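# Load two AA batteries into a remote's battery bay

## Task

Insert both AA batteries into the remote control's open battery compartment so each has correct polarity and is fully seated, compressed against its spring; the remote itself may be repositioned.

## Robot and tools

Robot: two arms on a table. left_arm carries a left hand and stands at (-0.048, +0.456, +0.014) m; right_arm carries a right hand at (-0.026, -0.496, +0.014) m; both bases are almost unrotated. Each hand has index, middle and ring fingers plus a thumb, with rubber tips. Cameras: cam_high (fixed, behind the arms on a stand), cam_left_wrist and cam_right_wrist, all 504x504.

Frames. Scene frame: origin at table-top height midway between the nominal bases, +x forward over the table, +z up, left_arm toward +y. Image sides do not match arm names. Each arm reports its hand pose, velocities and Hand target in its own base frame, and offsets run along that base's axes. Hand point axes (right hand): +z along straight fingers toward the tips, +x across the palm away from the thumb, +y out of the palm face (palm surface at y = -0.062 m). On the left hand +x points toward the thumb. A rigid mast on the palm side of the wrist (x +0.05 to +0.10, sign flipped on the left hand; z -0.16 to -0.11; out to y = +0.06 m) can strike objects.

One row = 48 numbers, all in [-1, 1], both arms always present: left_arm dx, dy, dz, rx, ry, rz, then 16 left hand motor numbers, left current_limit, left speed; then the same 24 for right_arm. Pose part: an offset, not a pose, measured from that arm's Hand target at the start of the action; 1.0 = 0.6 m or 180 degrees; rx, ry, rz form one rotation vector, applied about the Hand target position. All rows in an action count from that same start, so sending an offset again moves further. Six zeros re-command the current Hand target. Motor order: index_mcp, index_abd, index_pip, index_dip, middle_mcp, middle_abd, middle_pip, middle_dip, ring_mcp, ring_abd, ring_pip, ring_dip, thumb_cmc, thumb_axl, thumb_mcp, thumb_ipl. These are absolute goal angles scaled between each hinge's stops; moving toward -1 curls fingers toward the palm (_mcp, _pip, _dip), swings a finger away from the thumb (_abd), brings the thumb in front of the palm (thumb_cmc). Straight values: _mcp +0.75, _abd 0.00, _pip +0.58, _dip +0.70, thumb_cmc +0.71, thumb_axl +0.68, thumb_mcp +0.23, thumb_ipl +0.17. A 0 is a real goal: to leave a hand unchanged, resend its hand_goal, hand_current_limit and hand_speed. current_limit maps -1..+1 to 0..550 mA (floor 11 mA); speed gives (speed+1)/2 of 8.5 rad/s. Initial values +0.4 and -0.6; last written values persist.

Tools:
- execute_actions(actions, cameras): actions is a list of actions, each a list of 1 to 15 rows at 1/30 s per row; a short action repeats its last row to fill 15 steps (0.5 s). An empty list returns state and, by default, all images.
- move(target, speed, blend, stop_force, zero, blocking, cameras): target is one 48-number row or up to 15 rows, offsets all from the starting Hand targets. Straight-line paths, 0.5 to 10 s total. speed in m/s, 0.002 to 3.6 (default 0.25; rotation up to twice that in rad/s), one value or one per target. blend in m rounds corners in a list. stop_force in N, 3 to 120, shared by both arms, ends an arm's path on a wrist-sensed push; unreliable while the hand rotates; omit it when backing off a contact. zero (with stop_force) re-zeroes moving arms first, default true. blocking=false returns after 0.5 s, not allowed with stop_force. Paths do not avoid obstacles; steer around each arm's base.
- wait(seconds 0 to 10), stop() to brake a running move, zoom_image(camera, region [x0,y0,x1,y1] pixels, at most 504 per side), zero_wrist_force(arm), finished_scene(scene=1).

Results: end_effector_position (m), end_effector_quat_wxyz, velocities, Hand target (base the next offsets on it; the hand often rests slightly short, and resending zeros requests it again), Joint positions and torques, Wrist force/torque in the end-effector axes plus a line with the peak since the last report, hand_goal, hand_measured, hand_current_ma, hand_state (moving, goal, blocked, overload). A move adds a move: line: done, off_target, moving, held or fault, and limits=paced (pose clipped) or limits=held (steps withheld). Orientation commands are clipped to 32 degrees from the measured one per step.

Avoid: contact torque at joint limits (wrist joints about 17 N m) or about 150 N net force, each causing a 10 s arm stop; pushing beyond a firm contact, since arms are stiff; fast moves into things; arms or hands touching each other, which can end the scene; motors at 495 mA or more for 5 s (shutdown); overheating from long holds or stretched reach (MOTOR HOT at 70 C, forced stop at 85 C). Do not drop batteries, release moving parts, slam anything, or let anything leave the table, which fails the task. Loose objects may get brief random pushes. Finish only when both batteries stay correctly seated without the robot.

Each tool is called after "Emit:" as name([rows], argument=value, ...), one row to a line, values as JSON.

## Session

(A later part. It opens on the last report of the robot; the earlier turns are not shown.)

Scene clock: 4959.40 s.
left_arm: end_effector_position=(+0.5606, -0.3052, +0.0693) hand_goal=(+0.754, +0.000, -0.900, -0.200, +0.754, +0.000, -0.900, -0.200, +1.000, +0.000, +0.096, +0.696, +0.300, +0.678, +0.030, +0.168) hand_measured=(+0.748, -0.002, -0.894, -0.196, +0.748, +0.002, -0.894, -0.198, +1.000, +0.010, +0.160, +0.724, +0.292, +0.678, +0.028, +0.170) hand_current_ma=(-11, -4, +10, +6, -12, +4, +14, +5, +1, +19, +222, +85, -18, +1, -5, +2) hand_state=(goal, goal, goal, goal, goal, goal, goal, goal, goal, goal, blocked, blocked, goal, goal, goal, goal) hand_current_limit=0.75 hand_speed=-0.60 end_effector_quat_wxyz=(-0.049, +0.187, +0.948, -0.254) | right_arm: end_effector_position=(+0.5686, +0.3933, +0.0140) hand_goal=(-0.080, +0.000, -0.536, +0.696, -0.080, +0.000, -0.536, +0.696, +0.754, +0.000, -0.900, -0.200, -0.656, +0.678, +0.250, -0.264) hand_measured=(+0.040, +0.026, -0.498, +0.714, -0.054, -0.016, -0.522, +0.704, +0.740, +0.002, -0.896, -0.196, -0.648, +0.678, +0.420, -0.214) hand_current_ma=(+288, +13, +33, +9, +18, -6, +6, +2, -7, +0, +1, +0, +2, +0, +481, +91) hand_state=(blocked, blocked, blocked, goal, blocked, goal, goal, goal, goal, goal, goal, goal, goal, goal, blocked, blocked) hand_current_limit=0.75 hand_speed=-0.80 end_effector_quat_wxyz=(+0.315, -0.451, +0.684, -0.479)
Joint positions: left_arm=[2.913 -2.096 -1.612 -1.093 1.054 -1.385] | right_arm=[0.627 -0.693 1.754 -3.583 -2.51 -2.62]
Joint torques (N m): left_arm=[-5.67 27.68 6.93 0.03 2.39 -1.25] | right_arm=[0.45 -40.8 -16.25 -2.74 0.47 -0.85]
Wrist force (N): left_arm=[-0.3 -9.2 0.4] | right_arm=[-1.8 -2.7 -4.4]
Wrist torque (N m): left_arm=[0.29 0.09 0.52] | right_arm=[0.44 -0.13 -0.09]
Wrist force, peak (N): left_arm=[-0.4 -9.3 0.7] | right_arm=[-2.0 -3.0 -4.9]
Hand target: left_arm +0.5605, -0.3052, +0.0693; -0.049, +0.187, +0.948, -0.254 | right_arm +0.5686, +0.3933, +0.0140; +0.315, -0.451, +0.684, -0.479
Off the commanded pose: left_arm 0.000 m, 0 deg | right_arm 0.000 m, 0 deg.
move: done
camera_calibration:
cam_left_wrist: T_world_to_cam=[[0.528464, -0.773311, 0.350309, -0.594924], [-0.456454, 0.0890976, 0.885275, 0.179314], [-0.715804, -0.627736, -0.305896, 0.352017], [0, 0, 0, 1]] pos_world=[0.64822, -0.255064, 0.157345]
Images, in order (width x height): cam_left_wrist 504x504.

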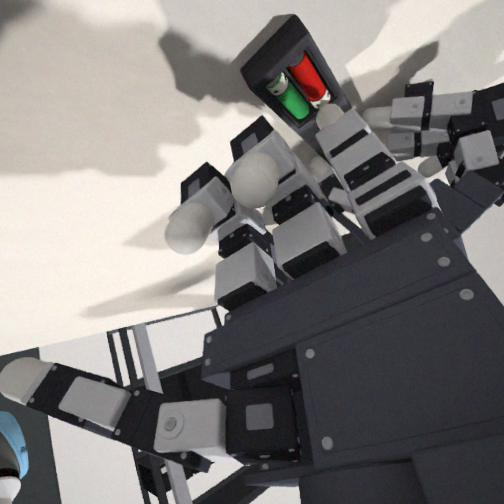

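Emit:
execute_actions(actions=[], cameras=["cam_left_wrist"])

Emit:
zoom_image(camera="cam_left_wrist", region=[250, 20, 340, 110])

Emit:
zoom_image(camera="cam_left_wrist", region=[150, 0, 400, 250])

Scene clock: 4978.83 s.
left_arm: end_effector_position=(+0.5605, -0.3052, +0.0693) hand_goal=(+0.754, +0.000, -0.900, -0.200, +0.754, +0.000, -0.900, -0.200, +1.000, +0.000, +0.096, +0.696, +0.300, +0.678, +0.030, +0.168) hand_measured=(+0.748, -0.002, -0.894, -0.196, +0.748, +0.002, -0.894, -0.198, +1.000, +0.010, +0.160, +0.724, +0.292, +0.678, +0.028, +0.170) hand_current_ma=(-11, -4, +10, +6, -12, +4, +14, +5, +1, +19, +222, +85, -18, +1, -5, +2) hand_state=(goal, goal, goal, goal, goal, goal, goal, goal, goal, goal, blocked, blocked, goal, goal, goal, goal) hand_current_limit=0.75 hand_speed=-0.60 end_effector_quat_wxyz=(-0.049, +0.187, +0.948, -0.254) | right_arm: end_effector_position=(+0.5686, +0.3933, +0.0140) hand_goal=(-0.080, +0.000, -0.536, +0.696, -0.080, +0.000, -0.536, +0.696, +0.754, +0.000, -0.900, -0.200, -0.656, +0.678, +0.250, -0.264) hand_measured=(+0.040, +0.026, -0.498, +0.714, -0.054, -0.016, -0.522, +0.704, +0.740, +0.002, -0.896, -0.196, -0.648, +0.678, +0.420, -0.214) hand_current_ma=(+288, +13, +33, +9, +18, -6, +6, +2, -7, +0, +1, +0, +2, +0, +481, +91) hand_state=(blocked, blocked, blocked, goal, blocked, goal, goal, goal, goal, goal, goal, goal, goal, goal, blocked, blocked) hand_current_limit=0.75 hand_speed=-0.80 end_effector_quat_wxyz=(+0.315, -0.451, +0.684, -0.479)
Joint positions: left_arm=[2.913 -2.096 -1.612 -1.093 1.054 -1.385] | right_arm=[0.627 -0.693 1.754 -3.583 -2.51 -2.62]
Joint velocities: within noise
Joint torques (N m): left_arm=[-9.61 37.38 27.77 1.68 2.55 -1.04] | right_arm=[1.51 -41.25 -16.86 -2.71 0.48 -0.8]
Wrist force (N): left_arm=[-0.7 -9.0 0.6] | right_arm=[-1.8 -2.8 -4.6]
Wrist torque (N m): left_arm=[0.30 0.14 0.48] | right_arm=[0.45 -0.13 -0.09]
Wrist force, peak (N): left_arm=[-0.6 -9.4 0.5] | right_arm=[-2.0 -3.1 -4.9]
Hand target: left_arm +0.5605, -0.3052, +0.0693; -0.049, +0.187, +0.948, -0.254 | right_arm +0.5686, +0.3933, +0.0140; +0.315, -0.451, +0.684, -0.479
Off the commanded pose: left_arm 0.000 m, 0 deg | right_arm 0.000 m, 0 deg.
camera_calibration:
cam_left_wrist: T_world_to_cam=[[0.528428, -0.773305, 0.350377, -0.594987], [-0.456495, 0.0891577, 0.885248, 0.179369], [-0.715805, -0.627735, -0.305896, 0.351955], [0, 0, 0, 1]] pos_world=[0.64822, -0.255164, 0.157346]
Images, in order (width x height): cam_left_wrist 504x504.

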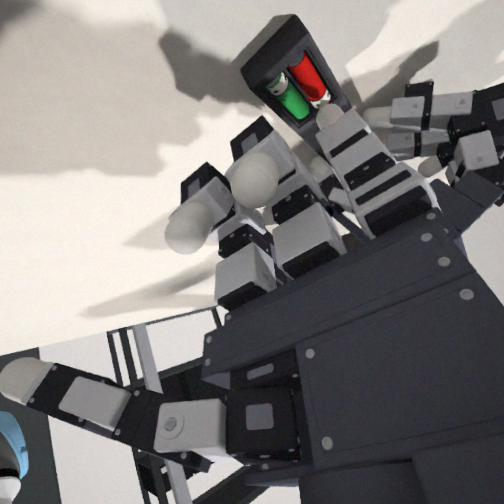

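Scaled by 5.600.

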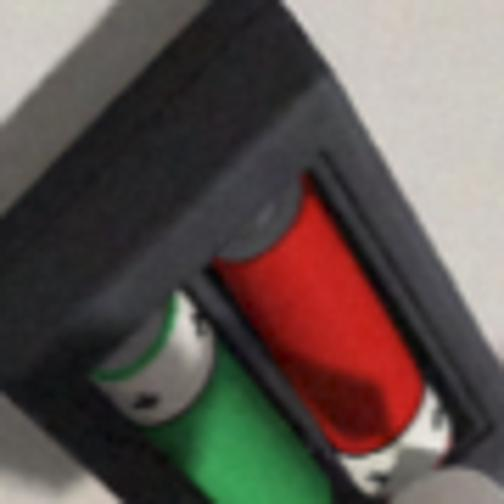

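Scaled by 2.016.

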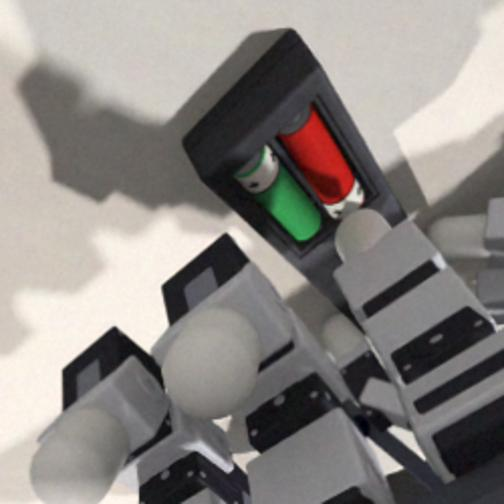

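Emit:
move(target=[0.001854,0.004644,-0.00167,0,0,0,0.754,0,-0.9,-0.2,0.754,0,-0.9,-0.2,1.0,0,0.095,0.696,0.3,0.678,0.03,0.168,0.75,-0.6,0,0,0,0,0,0,-0.08,0,-0.536,0.696,-0.08,0,-0.536,0.696,0.754,0,-0.9,-0.2,-0.657,0.678,0.25,-0.265,0.75,-0.8], speed=0.005, stop_force=12, cameras=["cam_left_wrist"])

Emit:
zoom_image(camera="cam_left_wrist", region=[250, 20, 340, 110])

Scene clock: 4984.43 s.
left_arm: end_effector_position=(+0.5617, -0.3024, +0.0683) hand_goal=(+0.754, +0.000, -0.900, -0.200, +0.754, +0.000, -0.900, -0.200, +1.000, +0.000, +0.096, +0.696, +0.300, +0.678, +0.030, +0.168) hand_measured=(+0.748, -0.002, -0.894, -0.196, +0.748, +0.002, -0.894, -0.198, +1.002, +0.012, +0.174, +0.732, +0.292, +0.678, +0.028, +0.170) hand_current_ma=(-11, -4, +10, +6, -12, +4, +14, +5, +2, +24, +285, +114, -18, +1, -5, +2) hand_state=(goal, goal, goal, goal, goal, goal, goal, goal, goal, goal, blocked, blocked, goal, goal, goal, goal) hand_current_limit=0.75 hand_speed=-0.60 end_effector_quat_wxyz=(-0.049, +0.187, +0.948, -0.254) | right_arm: end_effector_position=(+0.5686, +0.3933, +0.0140) hand_goal=(-0.080, +0.000, -0.536, +0.696, -0.080, +0.000, -0.536, +0.696, +0.754, +0.000, -0.900, -0.200, -0.656, +0.678, +0.250, -0.264) hand_measured=(+0.040, +0.026, -0.498, +0.714, -0.054, -0.016, -0.522, +0.704, +0.740, +0.002, -0.896, -0.196, -0.648, +0.678, +0.420, -0.214) hand_current_ma=(+288, +13, +33, +9, +18, -6, +6, +2, -7, +0, +1, +0, +2, +0, +481, +91) hand_state=(blocked, blocked, blocked, goal, blocked, goal, goal, goal, goal, goal, goal, goal, goal, goal, blocked, blocked) hand_current_limit=0.75 hand_speed=-0.80 end_effector_quat_wxyz=(+0.315, -0.451, +0.684, -0.479)
Joint positions: left_arm=[2.918 -2.097 -1.613 -1.094 1.055 -1.38] | right_arm=[0.627 -0.693 1.754 -3.583 -2.51 -2.62]
Joint torques (N m): left_arm=[1.79 28.58 6.43 0.25 3.56 -1.35] | right_arm=[0.67 -41.62 -17.16 -2.7 0.39 -0.71]
Wrist force (N): left_arm=[-0.5 -10.0 1.7] | right_arm=[-1.7 -2.4 -4.4]
Wrist torque (N m): left_arm=[0.24 0.13 0.55] | right_arm=[0.48 -0.15 -0.06]
Wrist force, peak (N): left_arm=[-0.2 -10.2 1.7] | right_arm=[-2.1 -3.0 -4.9]
Hand target: left_arm +0.5616, -0.3024, +0.0683; -0.049, +0.187, +0.948, -0.254 | right_arm +0.5686, +0.3933, +0.0140; +0.315, -0.451, +0.684, -0.479
Off the commanded pose: left_arm 0.000 m, 0 deg | right_arm 0.000 m, 0 deg.
move: done
camera_calibration:
cam_left_wrist: T_world_to_cam=[[0.528428, -0.773305, 0.350377, -0.593028], [-0.456495, 0.0891577, 0.885248, 0.180543], [-0.715805, -0.627735, -0.305896, 0.354328], [0, 0, 0, 1]] pos_world=[0.64942, -0.252264, 0.156346]
Images, in order (width x height): cam_left_wrist 504x504.

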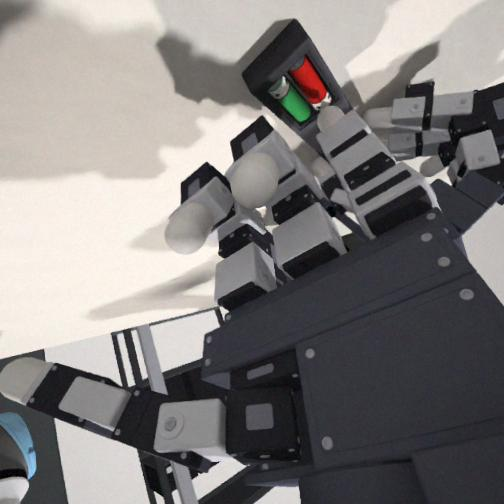

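Scaled by 5.600.

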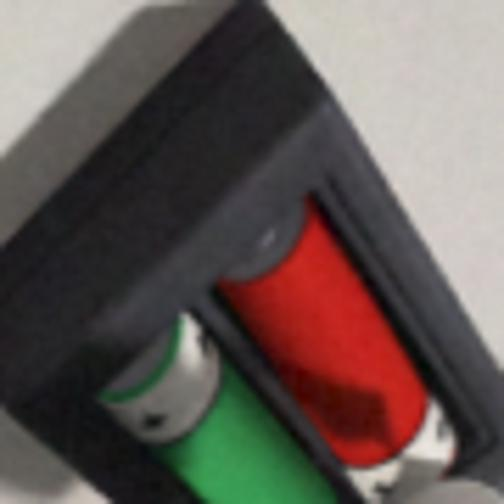

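Emit:
move(target=[0.001236,0.003096,-0.00334,0,0,0,0.754,0,-0.9,-0.2,0.754,0,-0.9,-0.2,1.0,0,0.095,0.696,0.3,0.678,0.03,0.168,0.75,-0.6,0,0,0,0,0,0,-0.08,0,-0.536,0.696,-0.08,0,-0.536,0.696,0.754,0,-0.9,-0.2,-0.657,0.678,0.25,-0.265,0.75,-0.8], speed=0.005, stop_force=12, cameras=["cam_left_wrist"])

Emit:
zoom_image(camera="cam_left_wrist", region=[250, 20, 340, 110])

Scene clock: 4998.60 s.
left_arm: end_effector_position=(+0.5624, -0.3006, +0.0663) hand_goal=(+0.754, +0.000, -0.900, -0.200, +0.754, +0.000, -0.900, -0.200, +1.000, +0.000, +0.096, +0.696, +0.300, +0.678, +0.030, +0.168) hand_measured=(+0.748, -0.002, -0.894, -0.196, +0.748, +0.002, -0.894, -0.198, +1.002, +0.010, +0.184, +0.740, +0.292, +0.678, +0.028, +0.170) hand_current_ma=(-11, -4, +10, +6, -12, +4, +14, +5, +2, +22, +329, +144, -18, +1, -5, +2) hand_state=(goal, goal, goal, goal, goal, goal, goal, goal, goal, goal, blocked, blocked, goal, goal, goal, goal) hand_current_limit=0.75 hand_speed=-0.60 end_effector_quat_wxyz=(-0.049, +0.187, +0.948, -0.254) | right_arm: end_effector_position=(+0.5686, +0.3933, +0.0140) hand_goal=(-0.080, +0.000, -0.536, +0.696, -0.080, +0.000, -0.536, +0.696, +0.754, +0.000, -0.900, -0.200, -0.656, +0.678, +0.250, -0.264) hand_measured=(+0.040, +0.026, -0.498, +0.714, -0.054, -0.016, -0.522, +0.704, +0.740, +0.002, -0.896, -0.196, -0.648, +0.678, +0.420, -0.214) hand_current_ma=(+288, +13, +33, +9, +18, -6, +6, +2, -7, +0, +1, +0, +2, +0, +481, +91) hand_state=(blocked, blocked, blocked, goal, blocked, goal, goal, goal, goal, goal, goal, goal, goal, goal, blocked, blocked) hand_current_limit=0.75 hand_speed=-0.80 end_effector_quat_wxyz=(+0.315, -0.451, +0.684, -0.479)
Joint positions: left_arm=[2.921 -2.099 -1.615 -1.092 1.055 -1.376] | right_arm=[0.627 -0.693 1.754 -3.583 -2.51 -2.62]
Joint torques (N m): left_arm=[1.43 24.1 1.99 0.57 2.77 -1.13] | right_arm=[1.58 -39.91 -17.44 -2.63 0.48 -0.85]
Wrist force (N): left_arm=[-0.5 -11.3 -4.9] | right_arm=[-2.2 -3.0 -4.3]
Wrist torque (N m): left_arm=[0.93 -0.27 0.63] | right_arm=[0.41 -0.11 -0.08]
Wrist force, peak (N): left_arm=[-0.6 -11.4 -4.8] | right_arm=[-2.3 -3.2 -4.9]
Hand target: left_arm +0.5624, -0.3006, +0.0663; -0.049, +0.187, +0.948, -0.254 | right_arm +0.5686, +0.3933, +0.0140; +0.315, -0.451, +0.684, -0.479
Off the commanded pose: left_arm 0.000 m, 0 deg | right_arm 0.000 m, 0 deg.
move: done
camera_calibration:
cam_left_wrist: T_world_to_cam=[[0.528387, -0.773298, 0.350454, -0.591289], [-0.456541, 0.0892257, 0.885217, 0.182525], [-0.715806, -0.627734, -0.305896, 0.355349], [0, 0, 0, 1]] pos_world=[0.65012, -0.250464, 0.154346]
Images, in order (width x height): cam_left_wrist 504x504.

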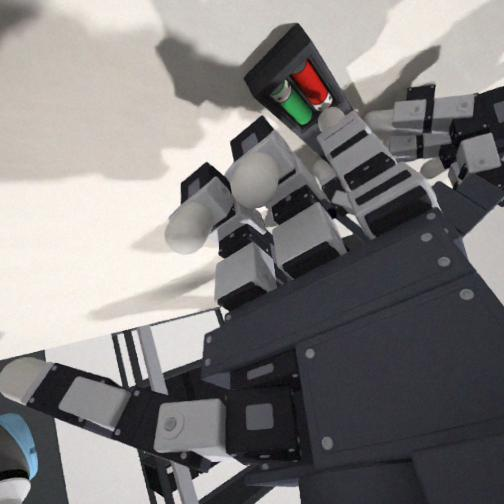

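Scaled by 5.600.

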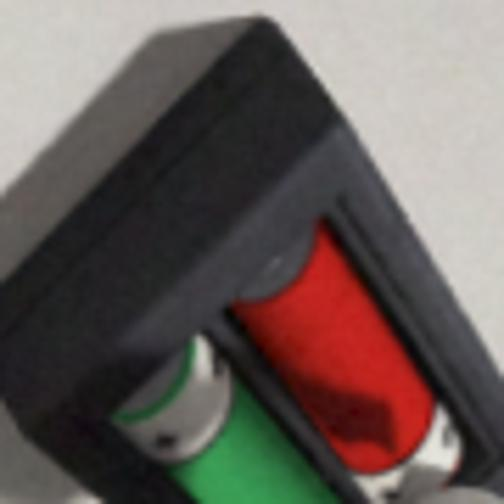

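Emit:
zoom_image(camera="cam_left_wrist", region=[220, 80, 400, 260])

Scaled by 2.800.

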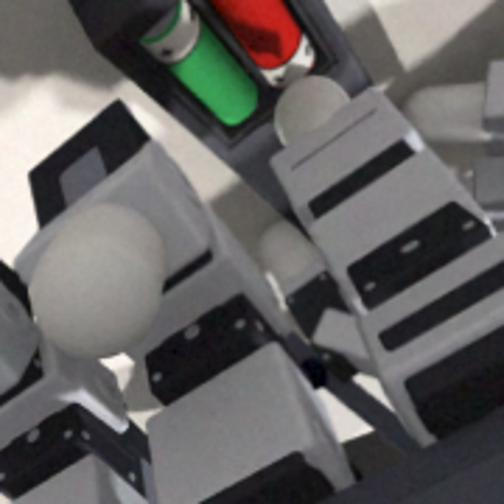

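Emit:
move(target=[0,0,0.00334,0,0,0,0.754,0,-0.9,-0.2,0.754,0,-0.9,-0.2,1.0,0,0.095,0.696,0.3,0.678,0.03,0.168,0.75,-0.6,0,0,0,0,0,0,-0.08,0,-0.536,0.696,-0.08,0,-0.536,0.696,0.754,0,-0.9,-0.2,-0.657,0.678,0.25,-0.265,0.75,-0.8], speed=0.01)

Emit:
move(target=[0,0,0,0,0,0,0.754,0,-0.9,-0.2,0.754,0,-0.9,-0.2,1.0,0,0.055,0.696,0.3,0.678,0.03,0.168,0.75,-0.98,0,0,0,0,0,0,-0.08,0,-0.536,0.696,-0.08,0,-0.536,0.696,0.754,0,-0.9,-0.2,-0.657,0.678,0.25,-0.265,0.75,-0.8], speed=0.01, cameras=["cam_left_wrist"])

Emit:
zoom_image(camera="cam_left_wrist", region=[250, 20, 340, 110])

Scene clock: 5012.00 s.
left_arm: end_effector_position=(+0.5624, -0.3006, +0.0683) hand_goal=(+0.754, +0.000, -0.900, -0.200, +0.754, +0.000, -0.900, -0.200, +1.000, +0.000, +0.096, +0.696, +0.300, +0.678, +0.030, +0.168) hand_measured=(+0.748, -0.002, -0.894, -0.196, +0.748, +0.002, -0.894, -0.198, +1.000, +0.010, +0.174, +0.738, +0.292, +0.678, +0.028, +0.170) hand_current_ma=(-11, -4, +10, +6, -12, +4, +14, +5, +1, +18, +279, +130, -18, +1, -5, +2) hand_state=(goal, goal, goal, goal, goal, goal, goal, goal, goal, goal, blocked, blocked, goal, goal, goal, goal) hand_current_limit=0.75 hand_speed=-0.60 end_effector_quat_wxyz=(-0.049, +0.187, +0.948, -0.254) | right_arm: end_effector_position=(+0.5686, +0.3933, +0.0140) hand_goal=(-0.080, +0.000, -0.536, +0.696, -0.080, +0.000, -0.536, +0.696, +0.754, +0.000, -0.900, -0.200, -0.656, +0.678, +0.250, -0.264) hand_measured=(+0.040, +0.026, -0.498, +0.714, -0.054, -0.016, -0.522, +0.704, +0.740, +0.002, -0.896, -0.196, -0.648, +0.678, +0.420, -0.214) hand_current_ma=(+288, +13, +33, +9, +18, -6, +6, +2, -7, +0, +1, +0, +2, +0, +481, +91) hand_state=(blocked, blocked, blocked, goal, blocked, goal, goal, goal, goal, goal, goal, goal, goal, goal, blocked, blocked) hand_current_limit=0.75 hand_speed=-0.80 end_effector_quat_wxyz=(+0.315, -0.451, +0.684, -0.479)
Joint positions: left_arm=[2.921 -2.096 -1.613 -1.096 1.055 -1.376] | right_arm=[0.627 -0.693 1.754 -3.583 -2.51 -2.62]
Joint torques (N m): left_arm=[-8.77 47.77 34.77 0.94 0.16 -1.38] | right_arm=[0.31 -40.63 -16.57 -2.71 0.52 -0.94]
Wrist force (N): left_arm=[-1.2 -4.6 4.5] | right_arm=[-2.2 -3.0 -4.4]
Wrist torque (N m): left_arm=[-0.20 0.40 0.19] | right_arm=[0.42 -0.11 -0.08]
Wrist force, peak (N): left_arm=[-0.6 -11.4 -5.3] | right_arm=[-2.4 -3.1 -4.9]
Hand target: left_arm +0.5624, -0.3006, +0.0683; -0.049, +0.187, +0.948, -0.254 | right_arm +0.5686, +0.3933, +0.0140; +0.315, -0.451, +0.684, -0.479
Off the commanded pose: left_arm 0.000 m, 0 deg | right_arm 0.000 m, 0 deg.
move: done

Scene clock: 5012.67 s.
left_arm: end_effector_position=(+0.5624, -0.3006, +0.0684) hand_goal=(+0.754, +0.000, -0.900, -0.200, +0.754, +0.000, -0.900, -0.200, +1.000, +0.000, +0.056, +0.696, +0.300, +0.678, +0.030, +0.168) hand_measured=(+0.748, -0.002, -0.894, -0.196, +0.748, +0.002, -0.894, -0.198, +1.000, +0.010, +0.152, +0.738, +0.292, +0.678, +0.028, +0.170) hand_current_ma=(-11, -4, +10, +6, -12, +4, +14, +5, +1, +18, +367, +130, -18, +1, -5, +2) hand_state=(goal, goal, goal, goal, goal, goal, goal, goal, goal, goal, blocked, blocked, goal, goal, goal, goal) hand_current_limit=0.75 hand_speed=-0.98 end_effector_quat_wxyz=(-0.049, +0.187, +0.948, -0.254) | right_arm: end_effector_position=(+0.5686, +0.3933, +0.0140) hand_goal=(-0.080, +0.000, -0.536, +0.696, -0.080, +0.000, -0.536, +0.696, +0.754, +0.000, -0.900, -0.200, -0.656, +0.678, +0.250, -0.264) hand_measured=(+0.040, +0.026, -0.498, +0.714, -0.054, -0.016, -0.522, +0.704, +0.740, +0.002, -0.896, -0.196, -0.648, +0.678, +0.420, -0.214) hand_current_ma=(+288, +13, +33, +9, +18, -6, +6, +2, -7, +0, +1, +0, +2, +0, +481, +91) hand_state=(blocked, blocked, blocked, goal, blocked, goal, goal, goal, goal, goal, goal, goal, goal, goal, blocked, blocked) hand_current_limit=0.75 hand_speed=-0.80 end_effector_quat_wxyz=(+0.315, -0.451, +0.684, -0.479)
Joint positions: left_arm=[2.921 -2.096 -1.613 -1.096 1.055 -1.376] | right_arm=[0.627 -0.693 1.754 -3.583 -2.51 -2.62]
Joint torques (N m): left_arm=[-9.21 44.01 30.32 3.52 -0.23 -1.32] | right_arm=[0.96 -40.55 -15.9 -2.69 0.45 -0.76]
Wrist force (N): left_arm=[-1.3 -6.0 4.0] | right_arm=[-2.1 -2.8 -4.5]
Wrist torque (N m): left_arm=[-0.13 0.35 0.26] | right_arm=[0.45 -0.12 -0.06]
Wrist force, peak (N): left_arm=[-1.1 -5.8 4.2] | right_arm=[-2.3 -3.0 -4.8]
Hand target: left_arm +0.5624, -0.3006, +0.0683; -0.049, +0.187, +0.948, -0.254 | right_arm +0.5686, +0.3933, +0.0140; +0.315, -0.451, +0.684, -0.479
Off the commanded pose: left_arm 0.000 m, 0 deg | right_arm 0.000 m, 0 deg.
move: done
camera_calibration:
cam_left_wrist: T_world_to_cam=[[0.528387, -0.773298, 0.350454, -0.59199], [-0.456541, 0.0892257, 0.885217, 0.180754], [-0.715806, -0.627734, -0.305896, 0.35596], [0, 0, 0, 1]] pos_world=[0.65012, -0.250464, 0.156346]
Images, in order (width x height): cam_left_wrist 504x504.

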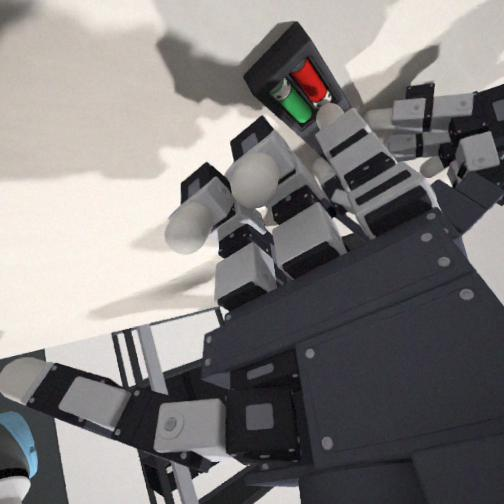

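Scaled by 5.600.

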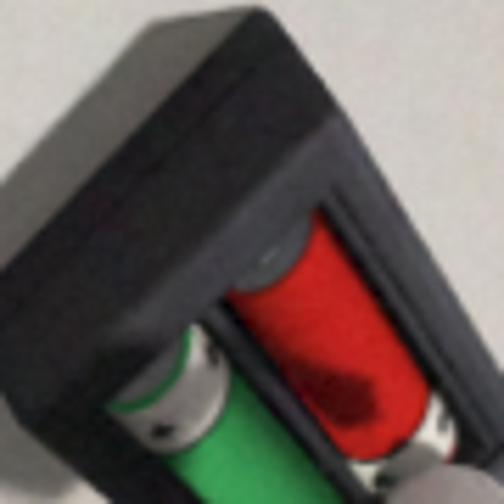

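Emit:
zoom_image(camera="cam_left_wrist", region=[280, 45, 330, 95])

Emit:
zoom_image(camera="cam_left_wrist", region=[300, 80, 340, 120])

Scaled by 10.080.

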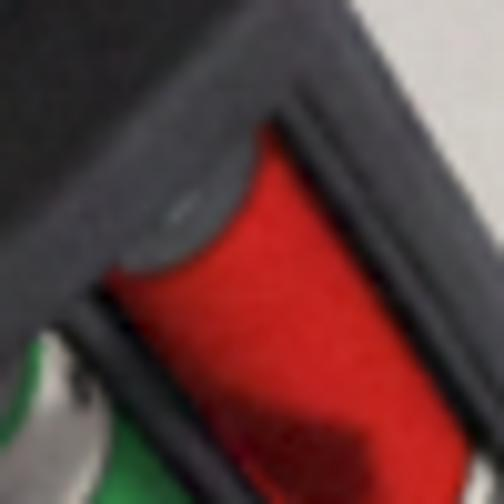

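Scaled by 12.600.

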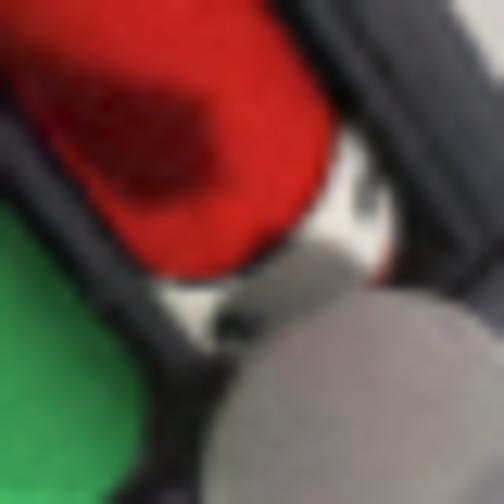

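Emit:
move(target=[0.001854,0.004644,0,0,0,0,0.754,0,-0.9,-0.2,0.754,0,-0.9,-0.2,1.0,0,0.055,0.696,0.3,0.678,0.03,0.168,0.75,-0.98,0,0,0,0,0,0,-0.08,0,-0.536,0.696,-0.08,0,-0.536,0.696,0.754,0,-0.9,-0.2,-0.657,0.678,0.25,-0.265,0.75,-0.8], speed=0.005, stop_force=12, cameras=["cam_left_wrist"])

Emit:
zoom_image(camera="cam_left_wrist", region=[280, 45, 330, 95])

Emit:
zoom_image(camera="cam_left_wrist", region=[300, 80, 340, 120])

Scene clock: 5027.83 s.
left_arm: end_effector_position=(+0.5635, -0.2978, +0.0683) hand_goal=(+0.754, +0.000, -0.900, -0.200, +0.754, +0.000, -0.900, -0.200, +1.000, +0.000, +0.056, +0.696, +0.300, +0.678, +0.030, +0.168) hand_measured=(+0.748, -0.002, -0.894, -0.196, +0.748, +0.002, -0.894, -0.198, +1.000, +0.010, +0.148, +0.738, +0.292, +0.678, +0.028, +0.170) hand_current_ma=(-11, -4, +10, +6, -12, +4, +14, +5, +1, +18, +348, +130, -18, +1, -5, +2) hand_state=(goal, goal, goal, goal, goal, goal, goal, goal, goal, goal, blocked, blocked, goal, goal, goal, goal) hand_current_limit=0.75 hand_speed=-0.98 end_effector_quat_wxyz=(-0.049, +0.187, +0.948, -0.254) | right_arm: end_effector_position=(+0.5686, +0.3933, +0.0140) hand_goal=(-0.080, +0.000, -0.536, +0.696, -0.080, +0.000, -0.536, +0.696, +0.754, +0.000, -0.900, -0.200, -0.656, +0.678, +0.250, -0.264) hand_measured=(+0.040, +0.026, -0.498, +0.714, -0.054, -0.016, -0.522, +0.704, +0.740, +0.002, -0.896, -0.196, -0.648, +0.678, +0.420, -0.214) hand_current_ma=(+288, +13, +33, +9, +18, -6, +6, +2, -7, +0, +1, +0, +2, +0, +481, +91) hand_state=(blocked, blocked, blocked, goal, blocked, goal, goal, goal, goal, goal, goal, goal, goal, goal, blocked, blocked) hand_current_limit=0.75 hand_speed=-0.80 end_effector_quat_wxyz=(+0.315, -0.451, +0.684, -0.479)
Joint positions: left_arm=[2.926 -2.096 -1.613 -1.099 1.056 -1.371] | right_arm=[0.627 -0.693 1.754 -3.583 -2.51 -2.62]
Joint torques (N m): left_arm=[-0.09 49.1 5.38 1.71 2.19 -1.14] | right_arm=[1.36 -40.79 -15.65 -2.55 0.66 -0.86]
Wrist force (N): left_arm=[-1.3 -6.0 3.6] | right_arm=[-2.0 -2.9 -4.7]
Wrist torque (N m): left_arm=[-0.07 0.35 0.27] | right_arm=[0.45 -0.12 -0.07]
Wrist force, peak (N): left_arm=[-1.4 -6.3 3.9] | right_arm=[-2.3 -3.1 -4.9]
Hand target: left_arm +0.5635, -0.2978, +0.0683; -0.049, +0.187, +0.948, -0.254 | right_arm +0.5686, +0.3933, +0.0140; +0.315, -0.451, +0.684, -0.479
Off the commanded pose: left_arm 0.000 m, 0 deg | right_arm 0.000 m, 0 deg.
move: done
camera_calibration:
cam_left_wrist: T_world_to_cam=[[0.528428, -0.773305, 0.350377, -0.590422], [-0.456495, 0.0891577, 0.885248, 0.180955], [-0.715805, -0.627735, -0.305896, 0.358504], [0, 0, 0, 1]] pos_world=[0.65122, -0.247664, 0.156346]
Images, in order (width x height): cam_left_wrist 504x504.

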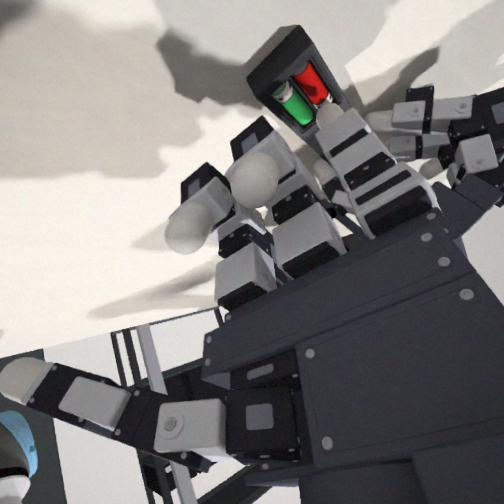

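Scaled by 10.080.

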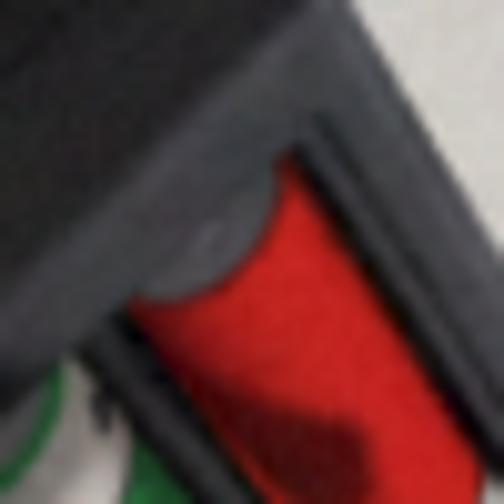

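Scaled by 12.600.

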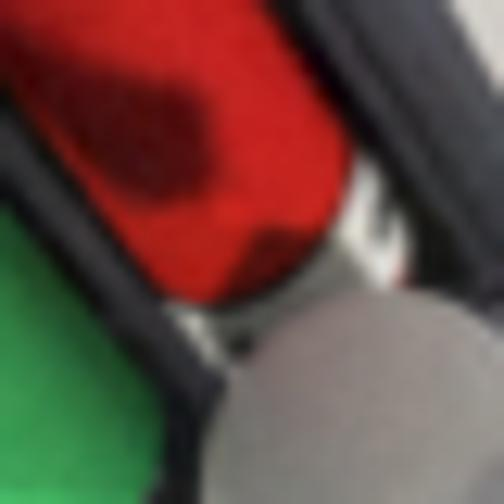

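Emit:
move([
  [0,0,0.0383,0,0,0,0.754,0,-0.9,-0.2,0.754,0,-0.9,-0.2,1.0,0,0.055,0.696,0.3,0.678,0.03,0.168,0.75,-0.6,0,0,0,0,0,0,-0.08,0,-0.536,0.696,-0.08,0,-0.536,0.696,0.754,0,-0.9,-0.2,-0.657,0.678,0.25,-0.265,0.75,-0.8],
  [-0.00803,-0.02012,0.0383,0,0,0,0.754,0,-0.9,-0.2,0.754,0,-0.9,-0.2,1.0,0,0.095,0.696,0.3,0.678,0.03,0.168,0.75,-0.6,0,0,0,0,0,0,-0.08,0,-0.536,0.696,-0.08,0,-0.536,0.696,0.754,0,-0.9,-0.2,-0.657,0.678,0.25,-0.265,0.75,-0.8],
], speed=0.03, cameras=["all"])

Emit:
zoom_image(camera="cam_left_wrist", region=[240, 15, 340, 115])

Emit:
zoom_image(camera="cam_left_wrist", region=[265, 50, 320, 105])

Scene clock: 5067.57 s.
left_arm: end_effector_position=(+0.5587, -0.3099, +0.0913) hand_goal=(+0.754, +0.000, -0.900, -0.200, +0.754, +0.000, -0.900, -0.200, +1.000, +0.000, +0.096, +0.696, +0.300, +0.678, +0.030, +0.168) hand_measured=(+0.748, -0.002, -0.894, -0.196, +0.748, +0.002, -0.894, -0.198, +0.994, +0.004, +0.092, +0.698, +0.292, +0.678, +0.028, +0.170) hand_current_ma=(-11, -4, +10, +6, -12, +4, +14, +5, -11, +5, -8, +4, -18, +1, -5, +2) hand_state=(goal, goal, goal, goal, goal, goal, goal, goal, goal, goal, goal, goal, goal, goal, goal, goal) hand_current_limit=0.75 hand_speed=-0.60 end_effector_quat_wxyz=(-0.049, +0.187, +0.948, -0.254) | right_arm: end_effector_position=(+0.5686, +0.3933, +0.0140) hand_goal=(-0.080, +0.000, -0.536, +0.696, -0.080, +0.000, -0.536, +0.696, +0.754, +0.000, -0.900, -0.200, -0.656, +0.678, +0.250, -0.264) hand_measured=(+0.040, +0.026, -0.498, +0.714, -0.054, -0.016, -0.522, +0.704, +0.740, +0.002, -0.896, -0.196, -0.648, +0.678, +0.420, -0.214) hand_current_ma=(+288, +13, +33, +9, +18, -6, +6, +2, -7, +0, +1, +0, +2, +0, +481, +91) hand_state=(blocked, blocked, blocked, goal, blocked, goal, goal, goal, goal, goal, goal, goal, goal, goal, blocked, blocked) hand_current_limit=0.75 hand_speed=-0.80 end_effector_quat_wxyz=(+0.315, -0.451, +0.684, -0.479)
Joint positions: left_arm=[2.905 -2.071 -1.59 -1.137 1.054 -1.394] | right_arm=[0.627 -0.693 1.754 -3.583 -2.51 -2.62]
Joint torques (N m): left_arm=[10.95 41.78 36.1 0.15 -0.92 1.1] | right_arm=[0.82 -40.39 -15.86 -2.69 0.5 -0.94]
Wrist force (N): left_arm=[-1.8 -1.0 5.3] | right_arm=[-0.8 -3.0 -4.4]
Wrist torque (N m): left_arm=[-0.48 0.41 0.01] | right_arm=[0.44 -0.22 -0.06]
Wrist force, peak (N): left_arm=[-1.3 -6.2 3.8] | right_arm=[-2.1 -3.1 -4.9]
Hand target: left_arm +0.5587, -0.3099, +0.0913; -0.049, +0.187, +0.948, -0.254 | right_arm +0.5686, +0.3933, +0.0140; +0.315, -0.451, +0.684, -0.479
Off the commanded pose: left_arm 0.000 m, 0 deg | right_arm 0.000 m, 0 deg.
move: done
camera_calibration:
cam_left_wrist: T_world_to_cam=[[0.528453, -0.773283, 0.350388, -0.605314], [-0.456432, 0.0892132, 0.885274, 0.159451], [-0.715826, -0.627754, -0.305806, 0.354501], [0, 0, 0, 1]] pos_world=[0.646419, -0.259764, 0.179346]
cam_right_wrist: T_world_to_cam=[[0.0767155, 0.804084, -0.589545, -0.321502], [-0.315302, 0.580508, 0.75073, -0.112143], [0.945886, 0.128292, 0.298063, -0.466182], [0, 0, 0, 1]] pos_world=[0.43026, 0.383422, 0.0336007]

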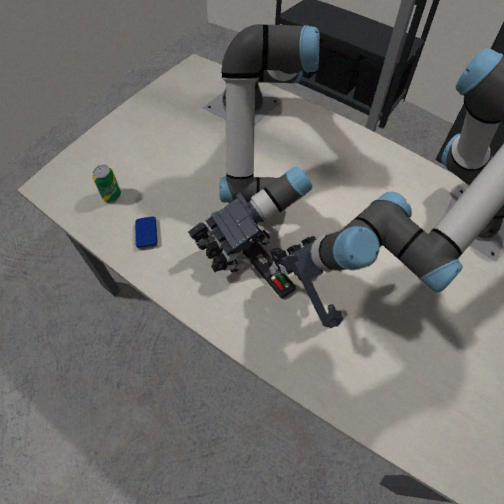

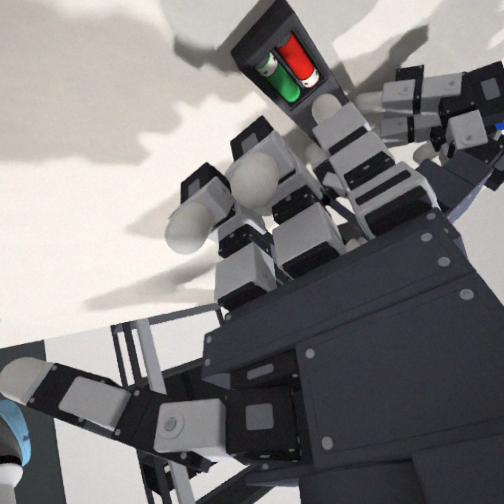

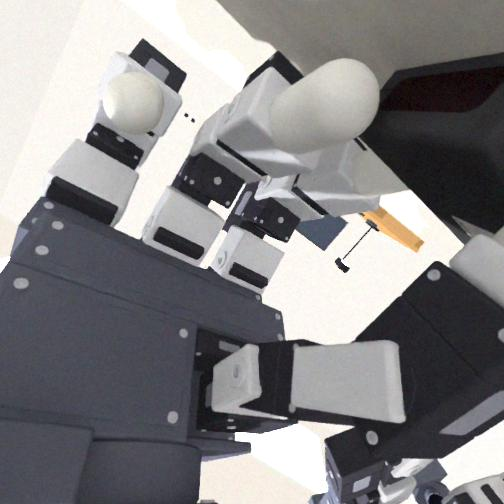

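Scaled by 5.040.

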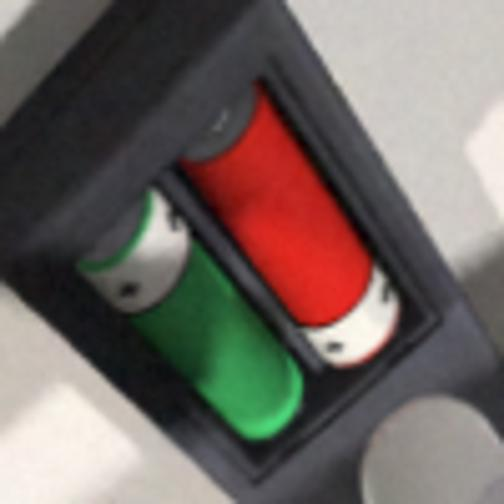

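Scaled by 9.164.

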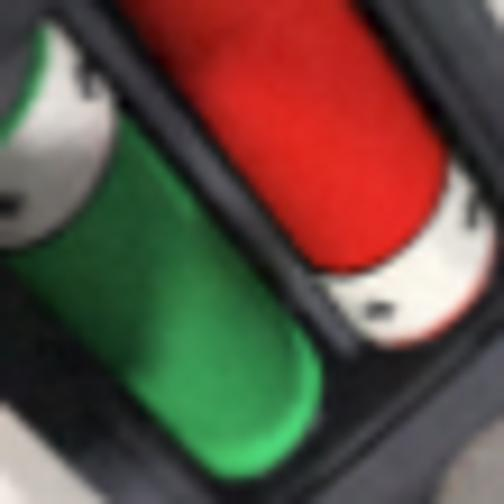

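Emit:
zoom_image(camera="cam_high", region=[255, 255, 305, 305])

Scaled by 10.080.

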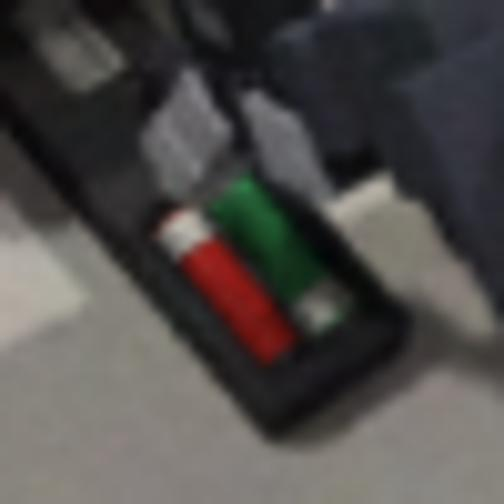

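Emit:
move([
  [-0.00983,-0.0245,0,0,0,0,0.754,0,-0.9,-0.2,0.754,0,-0.9,-0.2,1.0,0,0.095,0.696,0.3,0.678,0.03,0.168,0.75,-0.6,0,0,0,0,0,0,-0.08,0,-0.536,0.696,-0.08,0,-0.536,0.696,0.754,0,-0.9,-0.2,-0.657,0.678,0.25,-0.265,0.75,-0.8],
  [-0.00983,-0.0245,0,0,0,0,0.754,0,-0.9,-0.2,0.754,0,-0.9,-0.2,1.0,0,-0.03,0.66,0.3,0.678,0.03,0.168,0.75,-0.6,0,0,0,0,0,0,-0.08,0,-0.536,0.696,-0.08,0,-0.536,0.696,0.754,0,-0.9,-0.2,-0.657,0.678,0.25,-0.265,0.75,-0.8],
  [-0.00983,-0.0245,-0.02,0,0,0,0.754,0,-0.9,-0.2,0.754,0,-0.9,-0.2,1.0,0,-0.03,0.66,0.3,0.678,0.03,0.168,0.75,-0.6,0,0,0,0,0,0,-0.08,0,-0.536,0.696,-0.08,0,-0.536,0.696,0.754,0,-0.9,-0.2,-0.657,0.678,0.25,-0.265,0.75,-0.8],
], speed=0.03, cameras=["cam_left_wrist"])

Emit:
zoom_image(camera="cam_left_wrist", region=[240, 15, 340, 115])

Scene clock: 5093.60 s.
left_arm: end_effector_position=(+0.5528, -0.3246, +0.0791) hand_goal=(+0.754, +0.000, -0.900, -0.200, +0.754, +0.000, -0.900, -0.200, +1.000, +0.000, -0.030, +0.660, +0.300, +0.678, +0.030, +0.168) hand_measured=(+0.748, -0.002, -0.894, -0.196, +0.748, +0.002, -0.894, -0.198, +0.994, +0.004, -0.028, +0.662, +0.292, +0.678, +0.028, +0.170) hand_current_ma=(-11, -4, +10, +6, -12, +4, +14, +5, -12, +5, +3, +4, -18, +1, -5, +2) hand_state=(goal, goal, goal, goal, goal, goal, goal, goal, goal, goal, goal, goal, goal, goal, goal, goal) hand_current_limit=0.75 hand_speed=-0.60 end_effector_quat_wxyz=(-0.049, +0.187, +0.948, -0.254) | right_arm: end_effector_position=(+0.5686, +0.3933, +0.0140) hand_goal=(-0.080, +0.000, -0.536, +0.696, -0.080, +0.000, -0.536, +0.696, +0.754, +0.000, -0.900, -0.200, -0.656, +0.678, +0.250, -0.264) hand_measured=(+0.040, +0.026, -0.498, +0.714, -0.054, -0.016, -0.522, +0.704, +0.740, +0.002, -0.896, -0.196, -0.648, +0.678, +0.420, -0.214) hand_current_ma=(+288, +13, +33, +9, +18, -6, +6, +2, -7, +0, +1, +0, +2, +0, +481, +91) hand_state=(blocked, blocked, blocked, goal, blocked, goal, goal, goal, goal, goal, goal, goal, goal, goal, blocked, blocked) hand_current_limit=0.75 hand_speed=-0.80 end_effector_quat_wxyz=(+0.315, -0.451, +0.684, -0.479)
Joint positions: left_arm=[2.881 -2.089 -1.6 -1.095 1.052 -1.422] | right_arm=[0.627 -0.693 1.754 -3.583 -2.51 -2.62]
Joint torques (N m): left_arm=[9.39 50.92 21.86 0.19 0.15 0.59] | right_arm=[1.8 -40.09 -16.13 -2.63 0.29 -0.82]
Wrist force (N): left_arm=[-1.6 -1.3 5.3] | right_arm=[-1.0 -3.0 -4.5]
Wrist torque (N m): left_arm=[-0.50 0.40 0.02] | right_arm=[0.45 -0.19 -0.07]
Wrist force, peak (N): left_arm=[-1.8 -1.1 5.7] | right_arm=[-1.4 -3.6 -4.5]
Hand target: left_arm +0.5528, -0.3246, +0.0793; -0.049, +0.187, +0.948, -0.254 | right_arm +0.5686, +0.3933, +0.0140; +0.315, -0.451, +0.684, -0.479
Off the commanded pose: left_arm 0.000 m, 0 deg | right_arm 0.000 m, 0 deg.
move: done
camera_calibration:
cam_left_wrist: T_world_to_cam=[[0.528361, -0.773364, 0.350346, -0.609245], [-0.456392, 0.0892455, 0.885292, 0.16885], [-0.71592, -0.627649, -0.305803, 0.337407], [0, 0, 0, 1]] pos_world=[0.640519, -0.274464, 0.167146]
Images, in order (width x height): cam_left_wrist 504x504.

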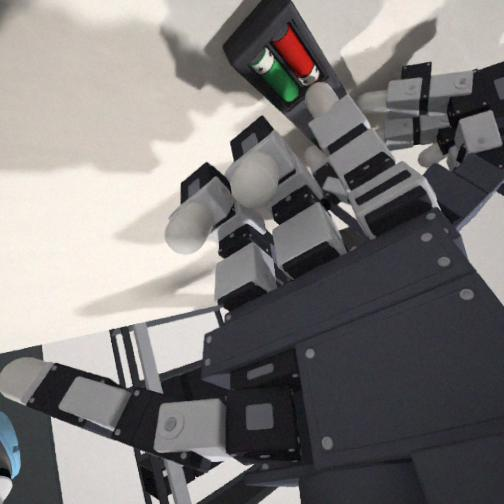

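Scaled by 5.040.

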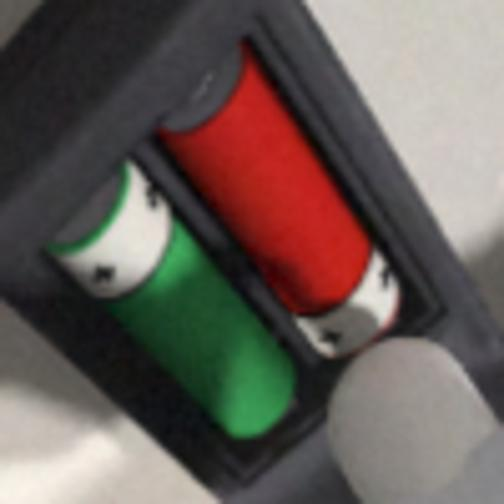

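Emit:
move(target=[0,0,-0.00835,0,0,0,0.754,0,-0.9,-0.2,0.754,0,-0.9,-0.2,1.0,0,-0.03,0.66,0.3,0.678,0.03,0.168,0.75,-0.6,0,0,0,0,0,0,-0.08,0,-0.536,0.696,-0.08,0,-0.536,0.696,0.754,0,-0.9,-0.2,-0.657,0.678,0.25,-0.265,0.75,-0.8], speed=0.004, stop_force=4, cameras=["cam_left_wrist"])

Emit:
zoom_image(camera="cam_left_wrist", region=[240, 15, 340, 115])

Scene clock: 5101.67 s.
left_arm: end_effector_position=(+0.5528, -0.3246, +0.0748) hand_goal=(+0.754, +0.000, -0.900, -0.200, +0.754, +0.000, -0.900, -0.200, +1.000, +0.000, -0.030, +0.660, +0.300, +0.678, +0.030, +0.168) hand_measured=(+0.748, -0.002, -0.894, -0.196, +0.748, +0.002, -0.894, -0.198, +1.000, +0.004, -0.034, +0.658, +0.292, +0.678, +0.028, +0.170) hand_current_ma=(-11, -4, +10, +6, -12, +4, +14, +5, +0, +5, -6, -2, -18, +1, -5, +2) hand_state=(goal, goal, goal, goal, goal, goal, goal, goal, goal, goal, goal, goal, goal, goal, goal, goal) hand_current_limit=0.75 hand_speed=-0.60 end_effector_quat_wxyz=(-0.049, +0.187, +0.948, -0.254) | right_arm: end_effector_position=(+0.5686, +0.3933, +0.0140) hand_goal=(-0.080, +0.000, -0.536, +0.696, -0.080, +0.000, -0.536, +0.696, +0.754, +0.000, -0.900, -0.200, -0.656, +0.678, +0.250, -0.264) hand_measured=(+0.040, +0.026, -0.498, +0.714, -0.054, -0.016, -0.522, +0.704, +0.740, +0.002, -0.896, -0.196, -0.648, +0.678, +0.420, -0.214) hand_current_ma=(+288, +13, +33, +9, +18, -6, +6, +2, -7, +0, +1, +0, +2, +0, +481, +91) hand_state=(blocked, blocked, blocked, goal, blocked, goal, goal, goal, goal, goal, goal, goal, goal, goal, blocked, blocked) hand_current_limit=0.75 hand_speed=-0.80 end_effector_quat_wxyz=(+0.315, -0.451, +0.684, -0.479)
Joint positions: left_arm=[2.881 -2.094 -1.604 -1.085 1.052 -1.422] | right_arm=[0.627 -0.693 1.754 -3.583 -2.51 -2.62]
Joint torques (N m): left_arm=[6.38 49.1 34.82 -0.12 0.14 -0.87] | right_arm=[1.66 -39.14 -15.55 -2.45 0.33 -0.87]
Wrist force (N): left_arm=[-1.4 -2.6 2.3] | right_arm=[-1.1 -2.8 -4.5]
Wrist torque (N m): left_arm=[-0.23 0.26 0.12] | right_arm=[0.47 -0.17 -0.08]
Wrist force, peak (N): left_arm=[-1.6 -1.3 5.6] | right_arm=[-1.4 -3.2 -4.8]
Hand target: left_arm +0.5528, -0.3246, +0.0748; -0.049, +0.187, +0.948, -0.254 (not the last commanded pose) | right_arm +0.5686, +0.3933, +0.0140; +0.315, -0.451, +0.684, -0.479
Off the commanded pose: left_arm 0.001 m, 0 deg | right_arm 0.000 m, 0 deg.
move: contact (left_arm)
camera_calibration:
cam_left_wrist: T_world_to_cam=[[0.528387, -0.773298, 0.350454, -0.607754], [-0.456541, 0.0892257, 0.885217, 0.172759], [-0.715806, -0.627734, -0.305896, 0.336011], [0, 0, 0, 1]] pos_world=[0.64052, -0.274464, 0.162846]
Images, in order (width x height): cam_left_wrist 504x504.

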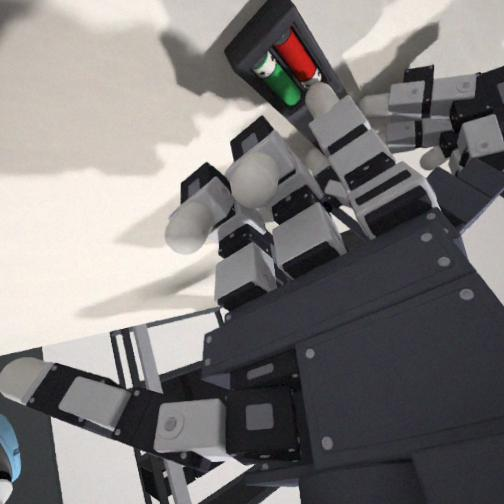

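Scaled by 5.040.

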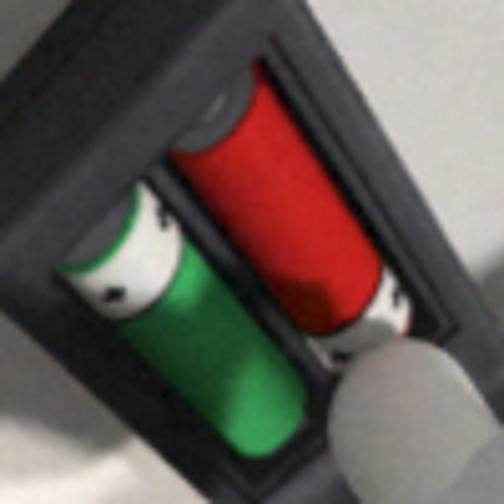

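Emit:
move([
  [0,0,0.00167,0,0,0,0.754,0,-0.9,-0.2,0.754,0,-0.9,-0.2,1.0,0,-0.03,0.66,0.3,0.678,0.03,0.168,0.75,-0.6,0,0,0,0,0,0,-0.08,0,-0.536,0.696,-0.08,0,-0.536,0.696,0.754,0,-0.9,-0.2,-0.657,0.678,0.25,-0.265,0.75,-0.8],
  [0.00618,0.01548,0.00167,0,0,0,0.754,0,-0.9,-0.2,0.754,0,-0.9,-0.2,1.0,0,-0.03,0.66,0.3,0.678,0.03,0.168,0.75,-0.6,0,0,0,0,0,0,-0.08,0,-0.536,0.696,-0.08,0,-0.536,0.696,0.754,0,-0.9,-0.2,-0.657,0.678,0.25,-0.265,0.75,-0.8],
], speed=0.005, stop_force=5, cameras=["cam_left_wrist"])

Emit:
zoom_image(camera="cam_left_wrist", region=[240, 15, 340, 115])

Scene clock: 5109.33 s.
left_arm: end_effector_position=(+0.5565, -0.3152, +0.0758) hand_goal=(+0.754, +0.000, -0.900, -0.200, +0.754, +0.000, -0.900, -0.200, +1.000, +0.000, -0.030, +0.660, +0.300, +0.678, +0.030, +0.168) hand_measured=(+0.748, -0.002, -0.894, -0.196, +0.748, +0.002, -0.894, -0.198, +0.996, +0.004, -0.030, +0.658, +0.292, +0.678, +0.028, +0.170) hand_current_ma=(-11, -4, +10, +6, -12, +4, +14, +5, -9, +5, -1, -2, -18, +1, -5, +2) hand_state=(goal, goal, goal, goal, goal, goal, goal, goal, goal, goal, goal, goal, goal, goal, goal, goal) hand_current_limit=0.75 hand_speed=-0.60 end_effector_quat_wxyz=(-0.049, +0.187, +0.948, -0.254) | right_arm: end_effector_position=(+0.5686, +0.3933, +0.0140) hand_goal=(-0.080, +0.000, -0.536, +0.696, -0.080, +0.000, -0.536, +0.696, +0.754, +0.000, -0.900, -0.200, -0.656, +0.678, +0.250, -0.264) hand_measured=(+0.040, +0.026, -0.498, +0.714, -0.054, -0.016, -0.522, +0.704, +0.740, +0.002, -0.896, -0.196, -0.648, +0.678, +0.420, -0.214) hand_current_ma=(+288, +13, +33, +9, +18, -6, +6, +2, -7, +0, +1, +0, +2, +0, +481, +91) hand_state=(blocked, blocked, blocked, goal, blocked, goal, goal, goal, goal, goal, goal, goal, goal, goal, blocked, blocked) hand_current_limit=0.75 hand_speed=-0.80 end_effector_quat_wxyz=(+0.315, -0.451, +0.684, -0.479)
Joint positions: left_arm=[2.897 -2.09 -1.605 -1.097 1.053 -1.404] | right_arm=[0.627 -0.693 1.754 -3.583 -2.51 -2.62]
Joint torques (N m): left_arm=[-2.18 49.87 8.07 1.95 0.61 -0.98] | right_arm=[0.13 -39.57 -14.94 -2.54 0.25 -0.94]
Wrist force (N): left_arm=[-1.8 -1.5 5.4] | right_arm=[-1.2 -3.4 -4.4]
Wrist torque (N m): left_arm=[-0.49 0.43 -0.05] | right_arm=[0.38 -0.16 -0.11]
Wrist force, peak (N): left_arm=[-1.8 -1.6 5.5] | right_arm=[-1.3 -3.3 -4.7]
Hand target: left_arm +0.5565, -0.3153, +0.0758; -0.049, +0.187, +0.948, -0.254 | right_arm +0.5686, +0.3933, +0.0140; +0.315, -0.451, +0.684, -0.479
Off the commanded pose: left_arm 0.000 m, 0 deg | right_arm 0.000 m, 0 deg.
move: done
camera_calibration:
cam_left_wrist: T_world_to_cam=[[0.528387, -0.773298, 0.350454, -0.602868], [-0.456541, 0.0892257, 0.885217, 0.172733], [-0.715806, -0.627734, -0.305896, 0.344804], [0, 0, 0, 1]] pos_world=[0.64422, -0.265164, 0.163846]
Images, in order (width x height): cam_left_wrist 504x504.

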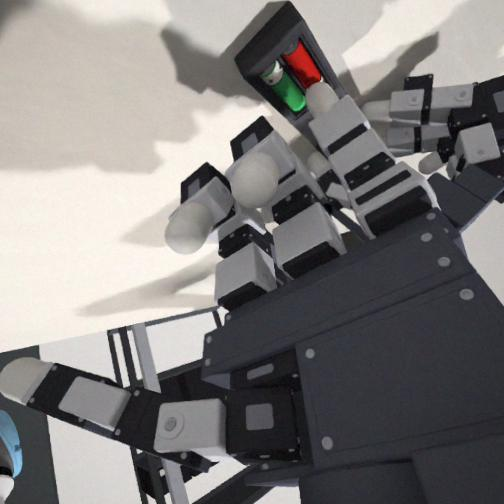

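Scaled by 5.040.

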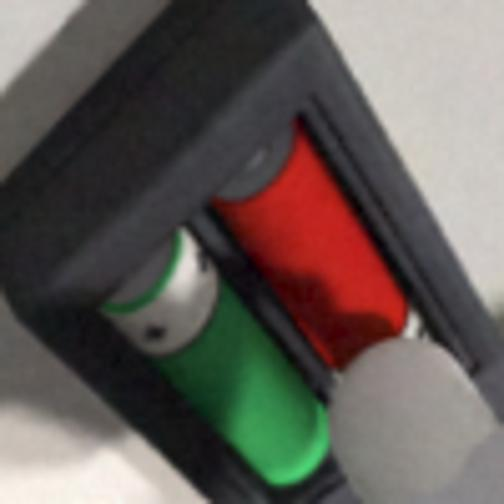

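Emit:
move(target=[0,0,-0.00668,0,0,0,0.754,0,-0.9,-0.2,0.754,0,-0.9,-0.2,1.0,0,-0.03,0.66,0.3,0.678,0.03,0.168,0.75,-0.6,0,0,0,0,0,0,-0.08,0,-0.536,0.696,-0.08,0,-0.536,0.696,0.754,0,-0.9,-0.2,-0.657,0.678,0.25,-0.265,0.75,-0.8], speed=0.004, stop_force=4, cameras=["cam_left_wrist"])

Emit:
zoom_image(camera="cam_left_wrist", region=[240, 15, 340, 115])

Scene clock: 5120.20 s.
left_arm: end_effector_position=(+0.5566, -0.3153, +0.0752) hand_goal=(+0.754, +0.000, -0.900, -0.200, +0.754, +0.000, -0.900, -0.200, +1.000, +0.000, -0.030, +0.660, +0.300, +0.678, +0.030, +0.168) hand_measured=(+0.748, -0.002, -0.894, -0.196, +0.748, +0.002, -0.894, -0.198, +1.000, +0.004, -0.034, +0.658, +0.292, +0.678, +0.028, +0.170) hand_current_ma=(-11, -4, +10, +6, -12, +4, +14, +5, +0, +7, -10, -4, -18, +1, -5, +2) hand_state=(goal, goal, goal, goal, goal, goal, goal, goal, goal, goal, goal, goal, goal, goal, goal, goal) hand_current_limit=0.75 hand_speed=-0.60 end_effector_quat_wxyz=(-0.048, +0.188, +0.948, -0.254) | right_arm: end_effector_position=(+0.5686, +0.3933, +0.0140) hand_goal=(-0.080, +0.000, -0.536, +0.696, -0.080, +0.000, -0.536, +0.696, +0.754, +0.000, -0.900, -0.200, -0.656, +0.678, +0.250, -0.264) hand_measured=(+0.040, +0.026, -0.498, +0.714, -0.054, -0.016, -0.522, +0.704, +0.740, +0.002, -0.896, -0.196, -0.648, +0.678, +0.420, -0.214) hand_current_ma=(+288, +13, +33, +9, +18, -6, +6, +2, -7, +0, +1, +0, +2, +0, +481, +91) hand_state=(blocked, blocked, blocked, goal, blocked, goal, goal, goal, goal, goal, goal, goal, goal, goal, blocked, blocked) hand_current_limit=0.75 hand_speed=-0.80 end_effector_quat_wxyz=(+0.315, -0.451, +0.684, -0.479)
Joint positions: left_arm=[2.897 -2.091 -1.606 -1.095 1.053 -1.404] | right_arm=[0.627 -0.693 1.754 -3.583 -2.51 -2.62]
Joint torques (N m): left_arm=[-10.65 48.49 33.46 -0.32 -0.97 -0.97] | right_arm=[0.64 -38.83 -14.86 -2.69 0.3 -0.93]
Wrist force (N): left_arm=[-1.3 -3.2 1.3] | right_arm=[-1.1 -2.9 -4.3]
Wrist torque (N m): left_arm=[-0.17 0.21 0.08] | right_arm=[0.45 -0.17 -0.09]
Wrist force, peak (N): left_arm=[-1.8 -1.6 5.6] | right_arm=[-1.0 -3.3 -4.7]
Hand target: left_arm +0.5566, -0.3153, +0.0752; -0.048, +0.188, +0.948, -0.254 (not the last commanded pose) | right_arm +0.5686, +0.3933, +0.0140; +0.315, -0.451, +0.684, -0.479
Off the commanded pose: left_arm 0.003 m, 0 deg | right_arm 0.000 m, 0 deg.
move: contact (left_arm)
camera_calibration:
cam_left_wrist: T_world_to_cam=[[0.528297, -0.77327, 0.350652, -0.602625], [-0.456753, 0.0893102, 0.885099, 0.173442], [-0.715737, -0.627756, -0.306011, 0.344589], [0, 0, 0, 1]] pos_world=[0.64422, -0.265164, 0.163246]
Images, in order (width x height): cam_left_wrist 504x504.

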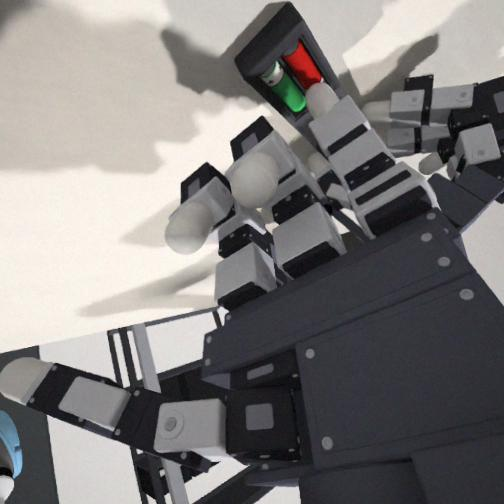

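Scaled by 5.040.

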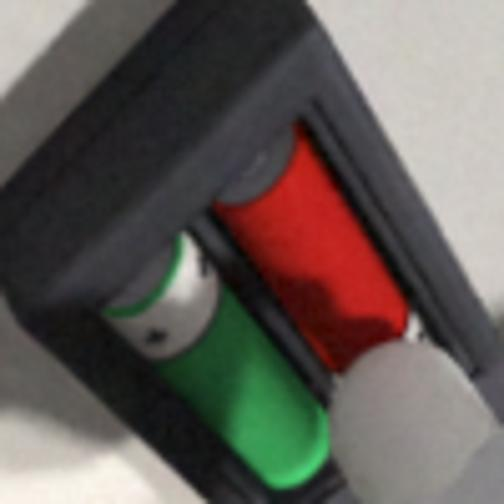

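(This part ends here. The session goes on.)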